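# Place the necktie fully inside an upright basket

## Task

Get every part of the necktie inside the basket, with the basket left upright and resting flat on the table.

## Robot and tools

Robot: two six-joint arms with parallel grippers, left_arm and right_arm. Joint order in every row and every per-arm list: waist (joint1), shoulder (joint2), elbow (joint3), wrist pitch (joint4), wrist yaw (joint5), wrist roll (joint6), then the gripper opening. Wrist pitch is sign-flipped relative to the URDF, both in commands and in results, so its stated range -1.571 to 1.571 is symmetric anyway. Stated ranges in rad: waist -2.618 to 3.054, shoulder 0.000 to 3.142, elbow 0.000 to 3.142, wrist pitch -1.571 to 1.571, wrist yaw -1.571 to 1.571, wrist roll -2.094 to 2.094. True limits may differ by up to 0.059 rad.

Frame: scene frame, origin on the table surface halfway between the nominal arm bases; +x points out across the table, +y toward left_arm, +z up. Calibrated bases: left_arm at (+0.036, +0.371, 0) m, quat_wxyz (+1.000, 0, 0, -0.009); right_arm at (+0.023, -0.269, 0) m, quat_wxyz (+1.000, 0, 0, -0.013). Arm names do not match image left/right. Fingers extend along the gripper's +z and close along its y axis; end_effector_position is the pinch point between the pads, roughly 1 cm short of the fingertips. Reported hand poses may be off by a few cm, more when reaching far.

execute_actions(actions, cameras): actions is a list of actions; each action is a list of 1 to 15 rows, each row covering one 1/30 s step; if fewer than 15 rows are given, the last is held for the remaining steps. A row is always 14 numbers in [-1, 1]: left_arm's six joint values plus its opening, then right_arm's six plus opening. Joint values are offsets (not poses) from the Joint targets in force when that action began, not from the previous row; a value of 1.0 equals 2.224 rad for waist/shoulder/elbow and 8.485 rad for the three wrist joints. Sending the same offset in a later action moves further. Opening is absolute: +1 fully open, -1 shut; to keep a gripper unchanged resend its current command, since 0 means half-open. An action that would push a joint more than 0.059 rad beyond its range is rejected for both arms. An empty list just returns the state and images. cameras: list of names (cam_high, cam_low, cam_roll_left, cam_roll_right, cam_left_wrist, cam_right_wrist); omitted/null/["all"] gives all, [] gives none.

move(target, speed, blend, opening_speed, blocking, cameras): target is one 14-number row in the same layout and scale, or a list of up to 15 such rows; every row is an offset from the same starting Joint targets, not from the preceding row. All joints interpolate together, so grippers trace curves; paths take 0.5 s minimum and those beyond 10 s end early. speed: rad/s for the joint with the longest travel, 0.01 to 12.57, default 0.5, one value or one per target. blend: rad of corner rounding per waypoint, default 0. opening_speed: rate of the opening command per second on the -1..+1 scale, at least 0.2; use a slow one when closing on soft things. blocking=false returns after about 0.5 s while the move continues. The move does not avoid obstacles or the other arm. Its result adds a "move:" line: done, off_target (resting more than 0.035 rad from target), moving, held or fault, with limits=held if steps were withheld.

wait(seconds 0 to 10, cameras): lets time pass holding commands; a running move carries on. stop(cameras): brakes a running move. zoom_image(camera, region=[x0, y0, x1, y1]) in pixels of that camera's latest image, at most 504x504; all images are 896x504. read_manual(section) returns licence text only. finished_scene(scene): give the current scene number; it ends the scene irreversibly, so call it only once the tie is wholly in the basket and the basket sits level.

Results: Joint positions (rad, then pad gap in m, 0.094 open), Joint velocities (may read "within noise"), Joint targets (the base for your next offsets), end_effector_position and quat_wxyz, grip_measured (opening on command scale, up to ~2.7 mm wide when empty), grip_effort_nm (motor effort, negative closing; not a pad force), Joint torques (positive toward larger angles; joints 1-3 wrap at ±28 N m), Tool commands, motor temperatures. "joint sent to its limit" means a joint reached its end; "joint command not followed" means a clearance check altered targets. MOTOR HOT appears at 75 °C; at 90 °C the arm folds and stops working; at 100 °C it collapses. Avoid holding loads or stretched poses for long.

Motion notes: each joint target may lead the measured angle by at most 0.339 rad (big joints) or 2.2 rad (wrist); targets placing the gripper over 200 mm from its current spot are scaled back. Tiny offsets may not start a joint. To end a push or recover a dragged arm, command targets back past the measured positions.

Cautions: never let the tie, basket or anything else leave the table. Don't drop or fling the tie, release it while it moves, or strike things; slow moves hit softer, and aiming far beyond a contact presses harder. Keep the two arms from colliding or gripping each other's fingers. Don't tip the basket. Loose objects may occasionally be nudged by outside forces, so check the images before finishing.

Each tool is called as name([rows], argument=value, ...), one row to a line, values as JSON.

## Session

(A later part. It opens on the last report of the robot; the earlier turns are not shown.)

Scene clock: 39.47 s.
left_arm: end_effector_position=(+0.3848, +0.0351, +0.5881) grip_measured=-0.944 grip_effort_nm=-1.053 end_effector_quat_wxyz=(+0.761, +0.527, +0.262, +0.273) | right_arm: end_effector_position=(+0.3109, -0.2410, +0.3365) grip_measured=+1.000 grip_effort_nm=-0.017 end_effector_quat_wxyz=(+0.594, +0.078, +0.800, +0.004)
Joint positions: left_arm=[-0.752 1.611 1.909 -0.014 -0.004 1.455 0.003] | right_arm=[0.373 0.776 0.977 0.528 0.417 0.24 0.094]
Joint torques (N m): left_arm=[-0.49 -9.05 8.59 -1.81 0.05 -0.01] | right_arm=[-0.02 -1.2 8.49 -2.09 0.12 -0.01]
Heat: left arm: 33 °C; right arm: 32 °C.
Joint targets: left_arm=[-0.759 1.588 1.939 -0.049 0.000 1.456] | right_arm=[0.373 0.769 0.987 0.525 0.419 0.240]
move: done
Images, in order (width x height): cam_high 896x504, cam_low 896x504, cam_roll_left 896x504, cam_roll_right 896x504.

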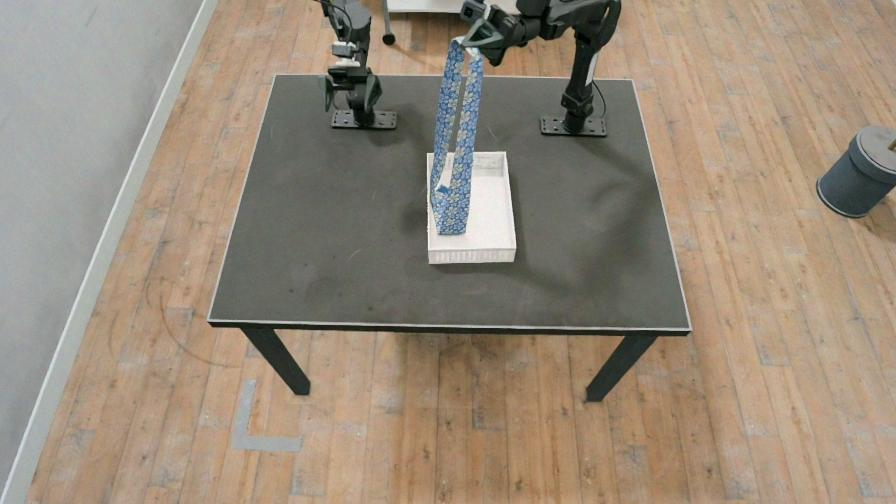

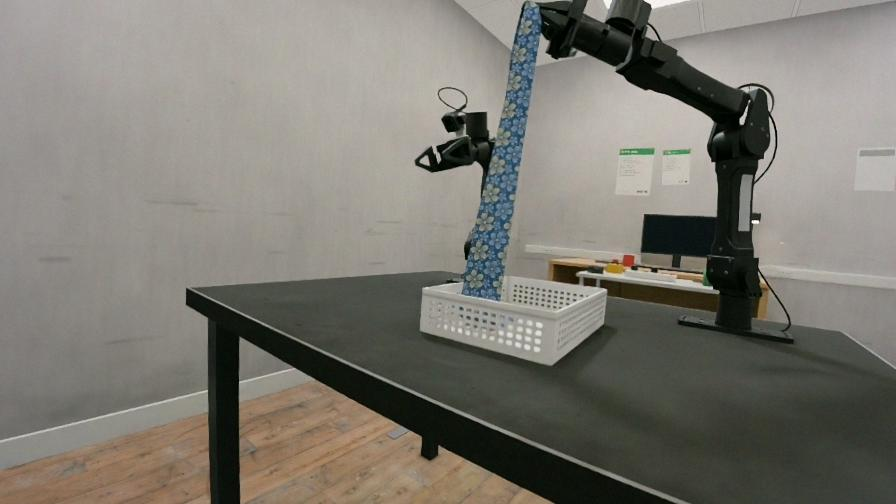

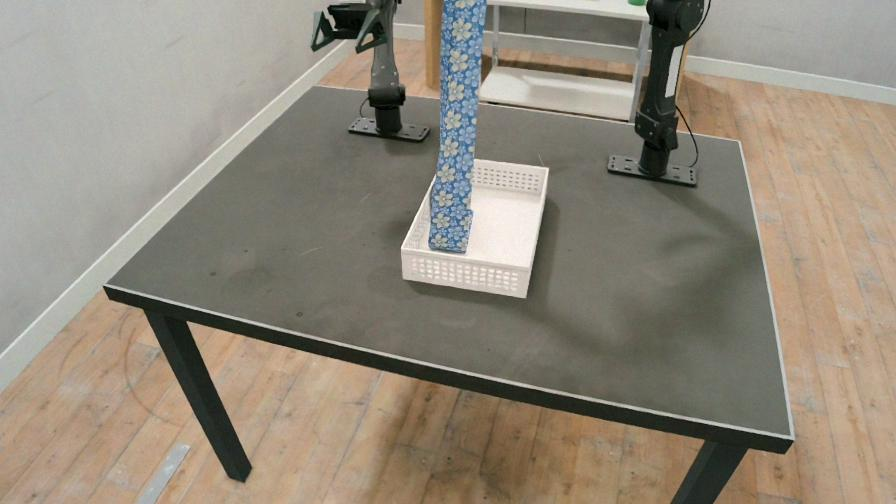

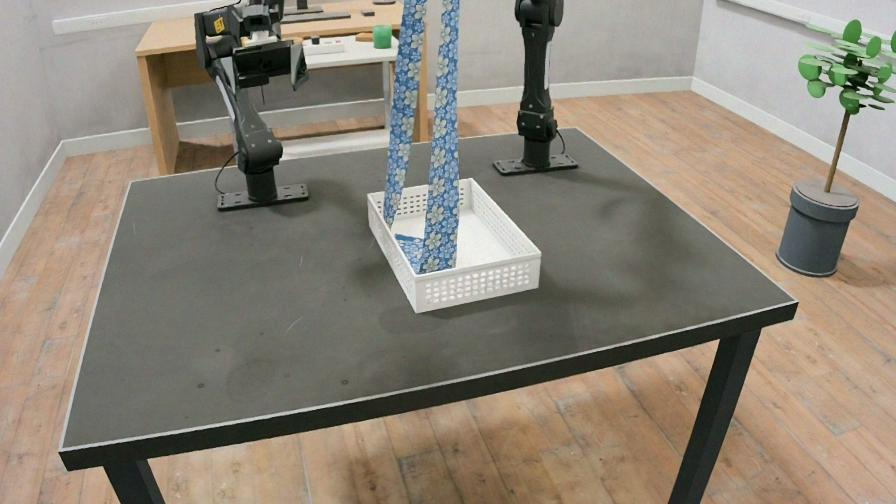

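move(target=[0.0715,-0.0261,0.0049,0.0083,0,0,-1,0,0,0,0,0,0,1], speed=0.3, cameras=["cam_high","cam_low","cam_roll_left"])

Scene clock: 42.50 s.
left_arm: end_effector_position=(+0.4140, +0.1041, +0.6030) grip_measured=-0.944 grip_effort_nm=-1.062 end_effector_quat_wxyz=(+0.742, +0.501, +0.298, +0.331) | right_arm: end_effector_position=(+0.3109, -0.2410, +0.3365) grip_measured=+1.000 grip_effort_nm=-0.017 end_effector_quat_wxyz=(+0.594, +0.078, +0.800, +0.004)
Joint positions: left_arm=[-0.599 1.562 1.915 0.027 -0.002 1.455 0.003] | right_arm=[0.373 0.776 0.977 0.528 0.417 0.24 0.094]
Joint torques (N m): left_arm=[0.06 -9.17 9.03 -1.54 0.02 -0.01] | right_arm=[-0.01 -1.13 8.51 -2.12 0.11 0]
Heat: left arm: 33 °C; right arm: 32 °C.
Joint targets: left_arm=[-0.599 1.531 1.950 0.022 0.001 1.456] | right_arm=[0.373 0.769 0.987 0.525 0.419 0.240]
move: done

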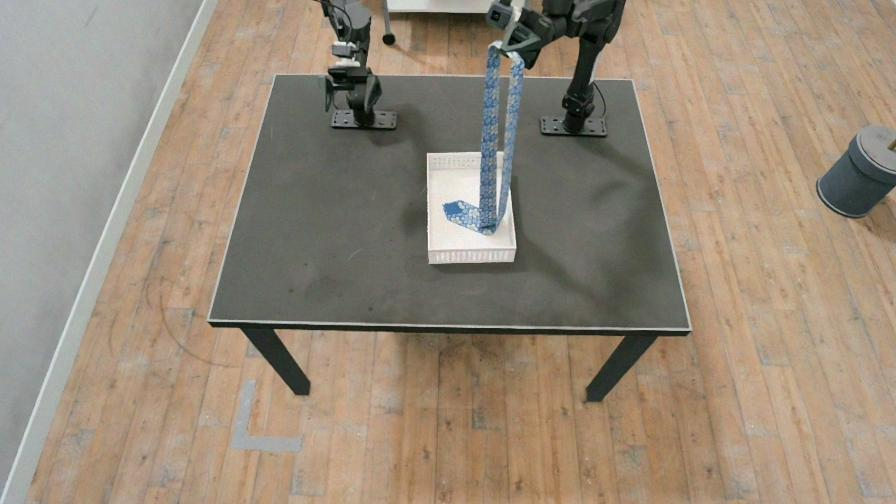

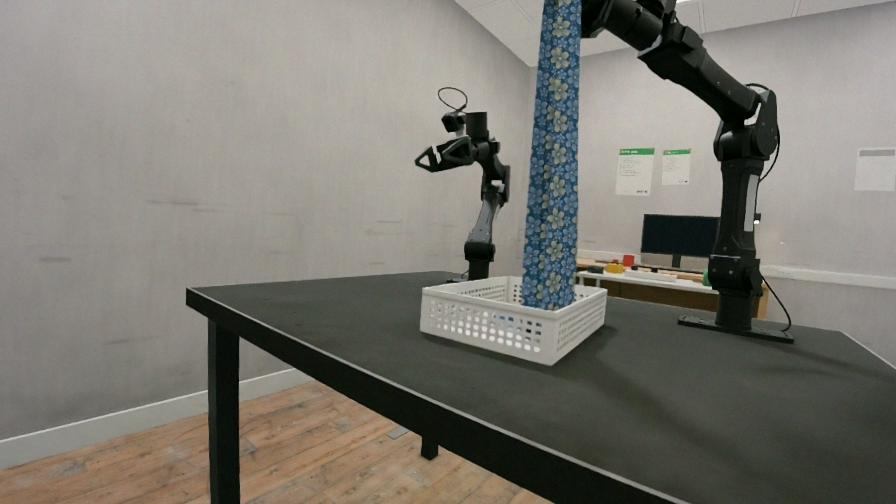

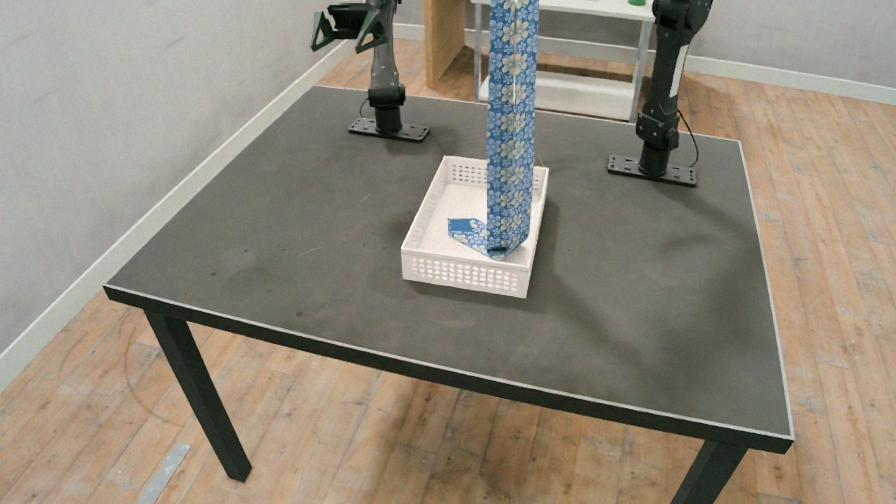

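move(target=[-0.0274,-0.0571,-0.1906,0.0419,0,0,-1,0,0,0,0,0,0,1], speed=0.35, cameras=["cam_high","cam_low","cam_roll_left","cam_left_wrist"])

Scene clock: 45.13 s.
left_arm: end_effector_position=(+0.3984, +0.0836, +0.3926) grip_measured=-0.944 grip_effort_nm=-1.053 end_effector_quat_wxyz=(+0.554, +0.700, +0.389, +0.229) | right_arm: end_effector_position=(+0.3109, -0.2410, +0.3365) grip_measured=+1.000 grip_effort_nm=-0.017 end_effector_quat_wxyz=(+0.594, +0.078, +0.800, +0.004)
Joint positions: left_arm=[-0.655 1.439 1.531 0.378 -0.002 1.455 0.003] | right_arm=[0.373 0.776 0.977 0.528 0.417 0.24 0.094]
Joint torques (N m): left_arm=[-0.36 -9.21 6.32 -1.58 0.03 -0.01] | right_arm=[-0.05 -1.13 8.5 -2.13 0.11 0]
Heat: left arm: 33 °C; right arm: 32 °C.
Joint targets: left_arm=[-0.660 1.404 1.525 0.377 0.001 1.456] | right_arm=[0.373 0.769 0.987 0.525 0.419 0.240]
move: done

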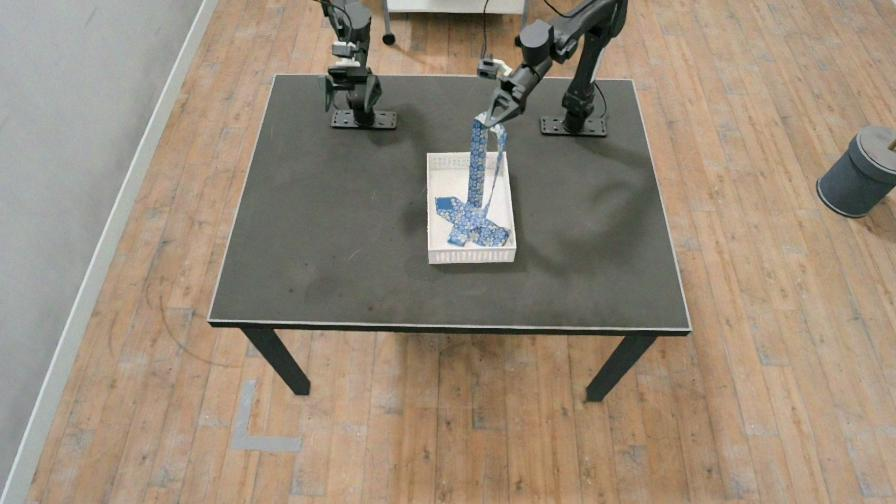

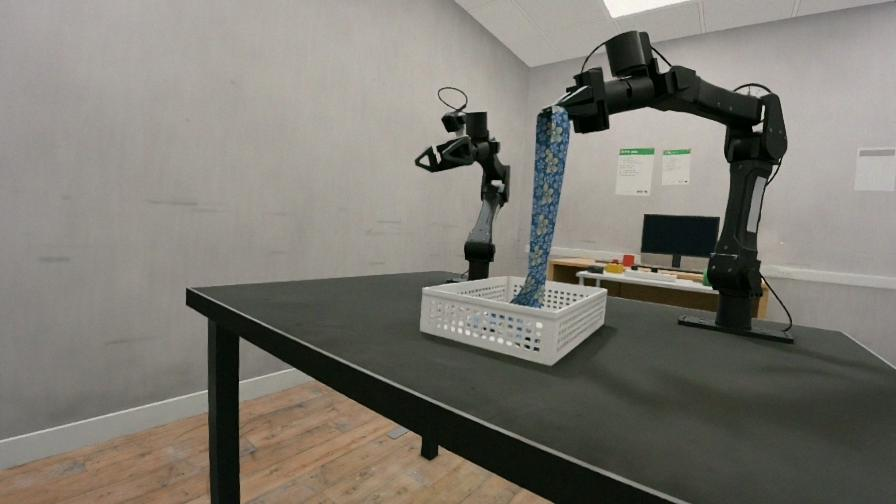

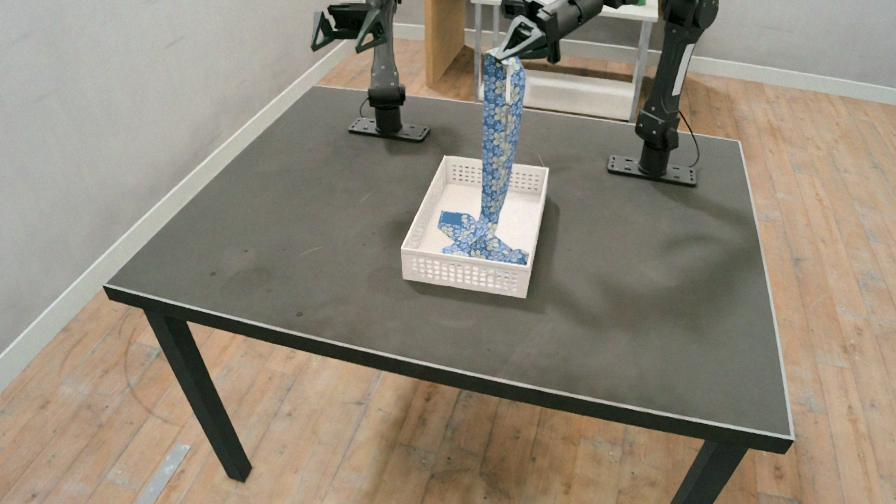

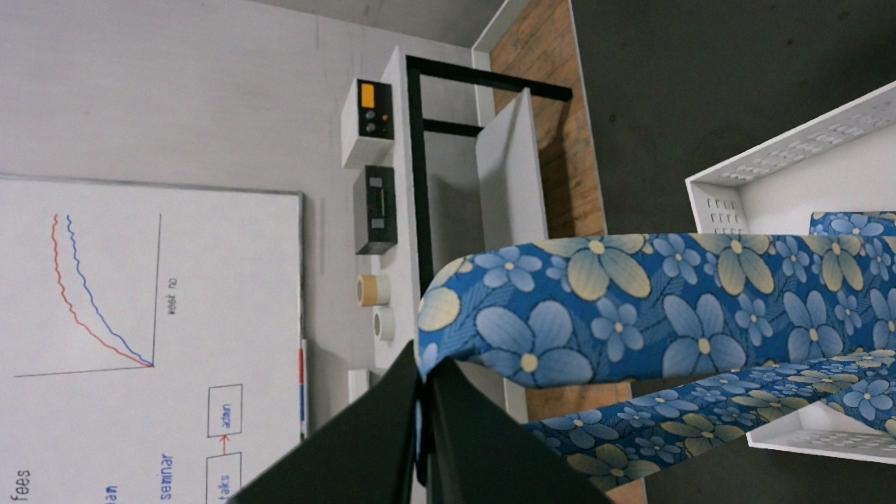

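move(target=[-0.0769,0.1871,-0.0265,0.0612,0,0,-1,0,0,0,0,0,0,1], speed=0.35, cameras=["cam_high","cam_low","cam_roll_left","cam_left_wrist"])

Scene clock: 48.77 s.
left_arm: end_effector_position=(+0.3148, +0.0579, +0.1127) grip_measured=-0.944 grip_effort_nm=-1.057 end_effector_quat_wxyz=(+0.161, +0.900, +0.402, +0.052) | right_arm: end_effector_position=(+0.3109, -0.2410, +0.3365) grip_measured=+1.000 grip_effort_nm=-0.012 end_effector_quat_wxyz=(+0.594, +0.078, +0.800, +0.004)
Joint positions: left_arm=[-0.828 1.821 1.472 0.881 -0.002 1.455 0.003] | right_arm=[0.373 0.776 0.977 0.528 0.417 0.24 0.094]
Joint torques (N m): left_arm=[-0.18 -9.18 5.82 -0.53 0.04 -0.01] | right_arm=[-0.06 -1.13 8.51 -2.11 0.12 0]
Heat: left arm: 34 °C; right arm: 32 °C.
Joint targets: left_arm=[-0.831 1.819 1.467 0.897 0.001 1.456] | right_arm=[0.373 0.769 0.987 0.525 0.419 0.240]
move: done

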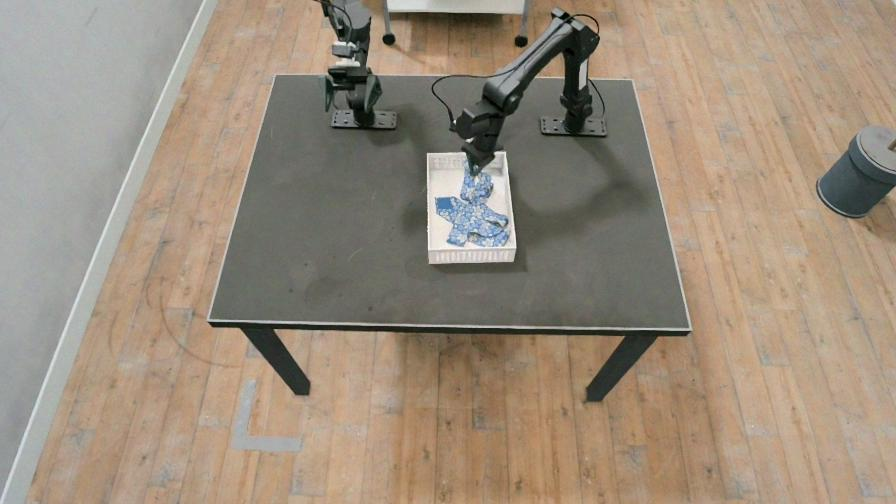

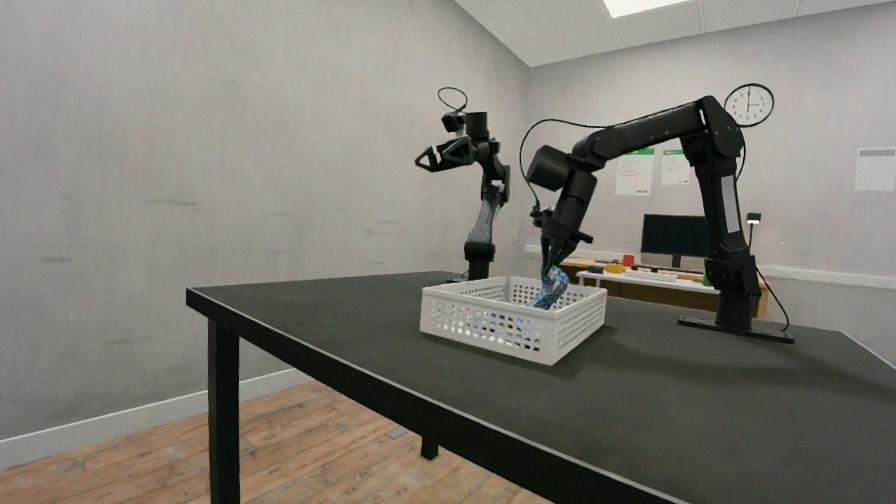

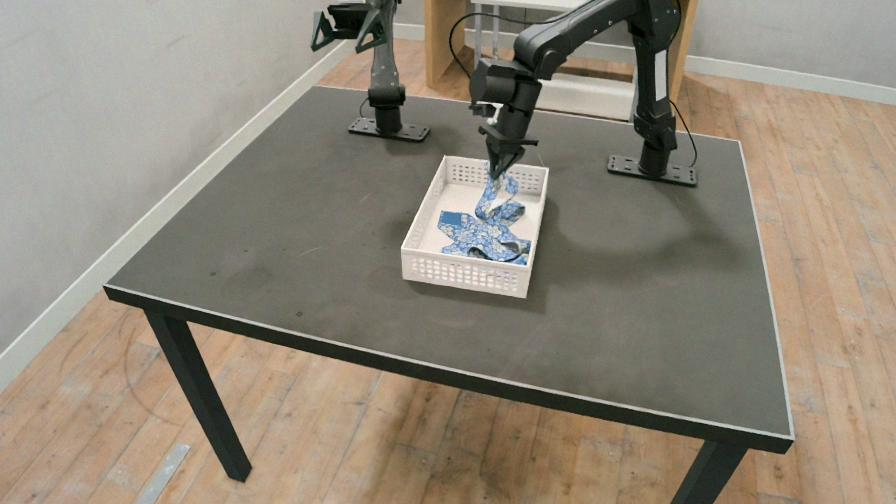

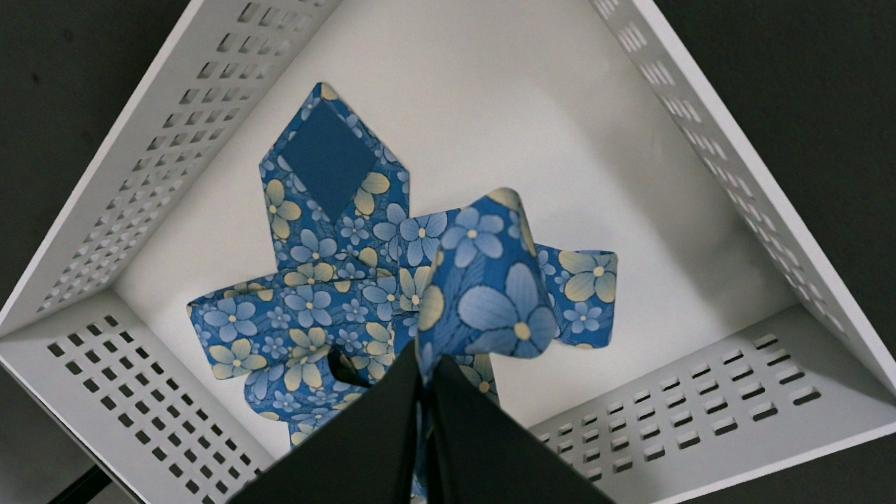

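move(target=[0,0.0175,-0.0688,-0.0226,0,0,-1,0,0,0,0,0,0,1], speed=0.3, cameras=[])

move(target=[0,0,0,0,0,0,-0.3,0,0,0,0,0,0,1], opening_speed=1.2, cameras=["cam_left_wrist"])

move(target=[0,-0.0675,0.1388,0.0526,0,0,-0.3,0,0,0,0,0,0,1], speed=0.6, cameras=["cam_high","cam_low","cam_roll_left","cam_left_wrist"])

Scene clock: 51.93 s.
left_arm: end_effector_position=(+0.3099, +0.0635, +0.0624) grip_measured=-0.944 grip_effort_nm=-1.062 end_effector_quat_wxyz=(+0.148, +0.902, +0.403, +0.047) | right_arm: end_effector_position=(+0.3109, -0.2410, +0.3365) grip_measured=+1.000 grip_effort_nm=-0.012 end_effector_quat_wxyz=(+0.594, +0.078, +0.800, +0.004)
Joint positions: left_arm=[-0.828 1.855 1.321 0.725 -0.002 1.455 0.003] | right_arm=[0.373 0.776 0.977 0.528 0.417 0.24 0.094]
Joint torques (N m): left_arm=[-0.2 -8.85 5.39 -0.82 0.04 -0.01] | right_arm=[-0.03 -1.2 8.54 -2.11 0.11 -0.01]
Heat: left arm: 34 °C; right arm: 32 °C.
Joint targets: left_arm=[-0.831 1.859 1.314 0.705 0.001 1.456] | right_arm=[0.373 0.769 0.987 0.525 0.419 0.240]
move: done

Scene clock: 52.77 s.
left_arm: end_effector_position=(+0.3100, +0.0633, +0.0624) grip_measured=-0.303 grip_effort_nm=0.120 end_effector_quat_wxyz=(+0.148, +0.902, +0.403, +0.048) | right_arm: end_effector_position=(+0.3109, -0.2410, +0.3365) grip_measured=+1.000 grip_effort_nm=-0.012 end_effector_quat_wxyz=(+0.594, +0.078, +0.800, +0.004)
Joint positions: left_arm=[-0.828 1.855 1.321 0.725 -0.002 1.455 0.033] | right_arm=[0.373 0.776 0.977 0.528 0.417 0.24 0.094]
Joint torques (N m): left_arm=[-0.18 -8.85 5.42 -0.82 0.04 -0.01] | right_arm=[0.01 -1.14 8.51 -2.1 0.12 0]
Heat: left arm: 34 °C; right arm: 32 °C.
Joint targets: left_arm=[-0.831 1.859 1.314 0.705 0.001 1.456] | right_arm=[0.373 0.769 0.987 0.525 0.419 0.240]
move: done

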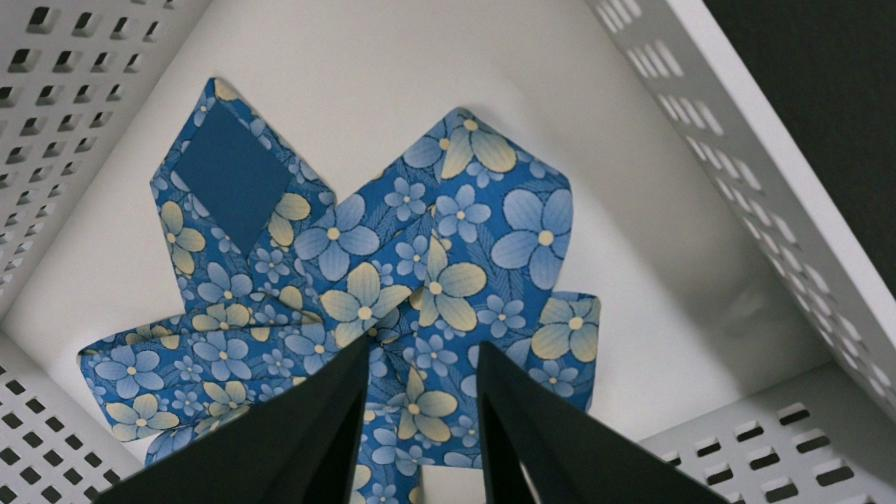

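Scene clock: 54.30 s.
left_arm: end_effector_position=(+0.2931, +0.0824, +0.1666) grip_measured=-0.303 grip_effort_nm=0.120 end_effector_quat_wxyz=(+0.140, +0.903, +0.404, +0.045) | right_arm: end_effector_position=(+0.3109, -0.2410, +0.3365) grip_measured=+1.000 grip_effort_nm=-0.027 end_effector_quat_wxyz=(+0.594, +0.078, +0.800, +0.004)
Joint positions: left_arm=[-0.828 1.734 1.594 1.135 -0.002 1.455 0.033] | right_arm=[0.373 0.776 0.977 0.528 0.417 0.24 0.094]
Joint torques (N m): left_arm=[-0.2 -10.35 8.51 -0.49 0.03 -0.01] | right_arm=[-0.01 -1.13 8.47 -2.11 0.1 -0.01]
Heat: left arm: 34 °C; right arm: 32 °C.
Joint targets: left_arm=[-0.831 1.709 1.622 1.151 0.001 1.456] | right_arm=[0.373 0.769 0.987 0.525 0.419 0.240]
move: done

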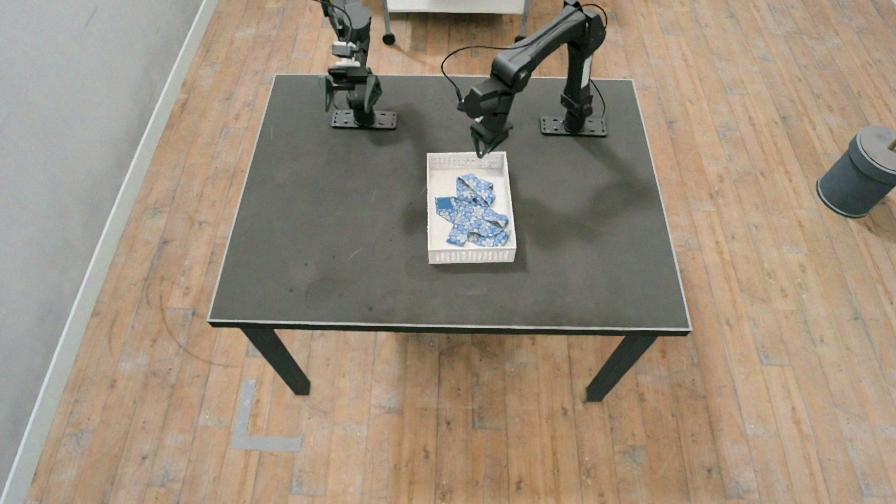

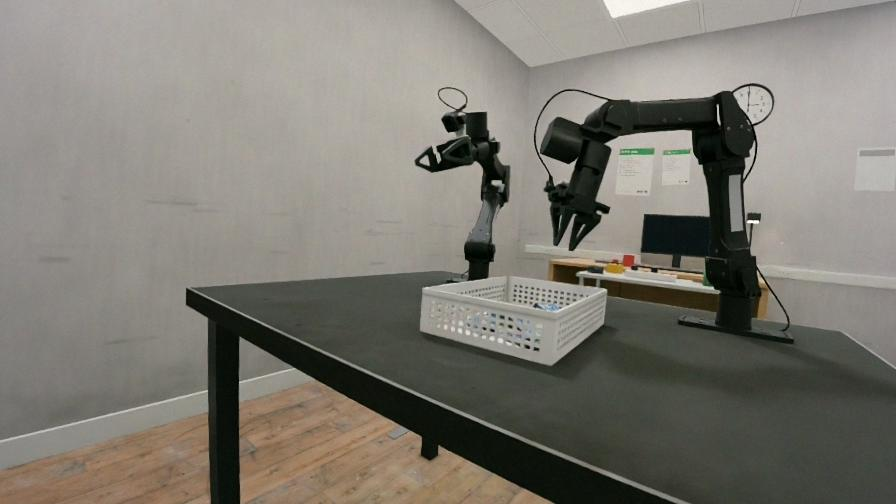

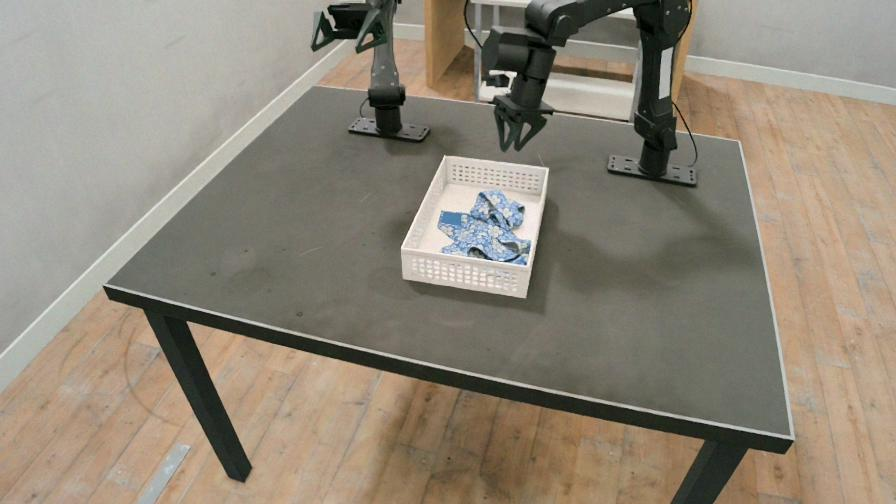

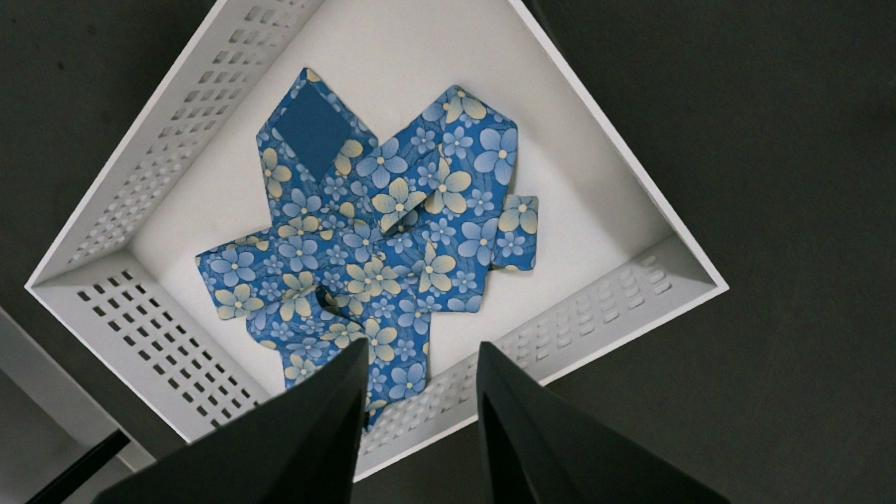

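finished_scene(scene=2)

The scene is finished: the task was done.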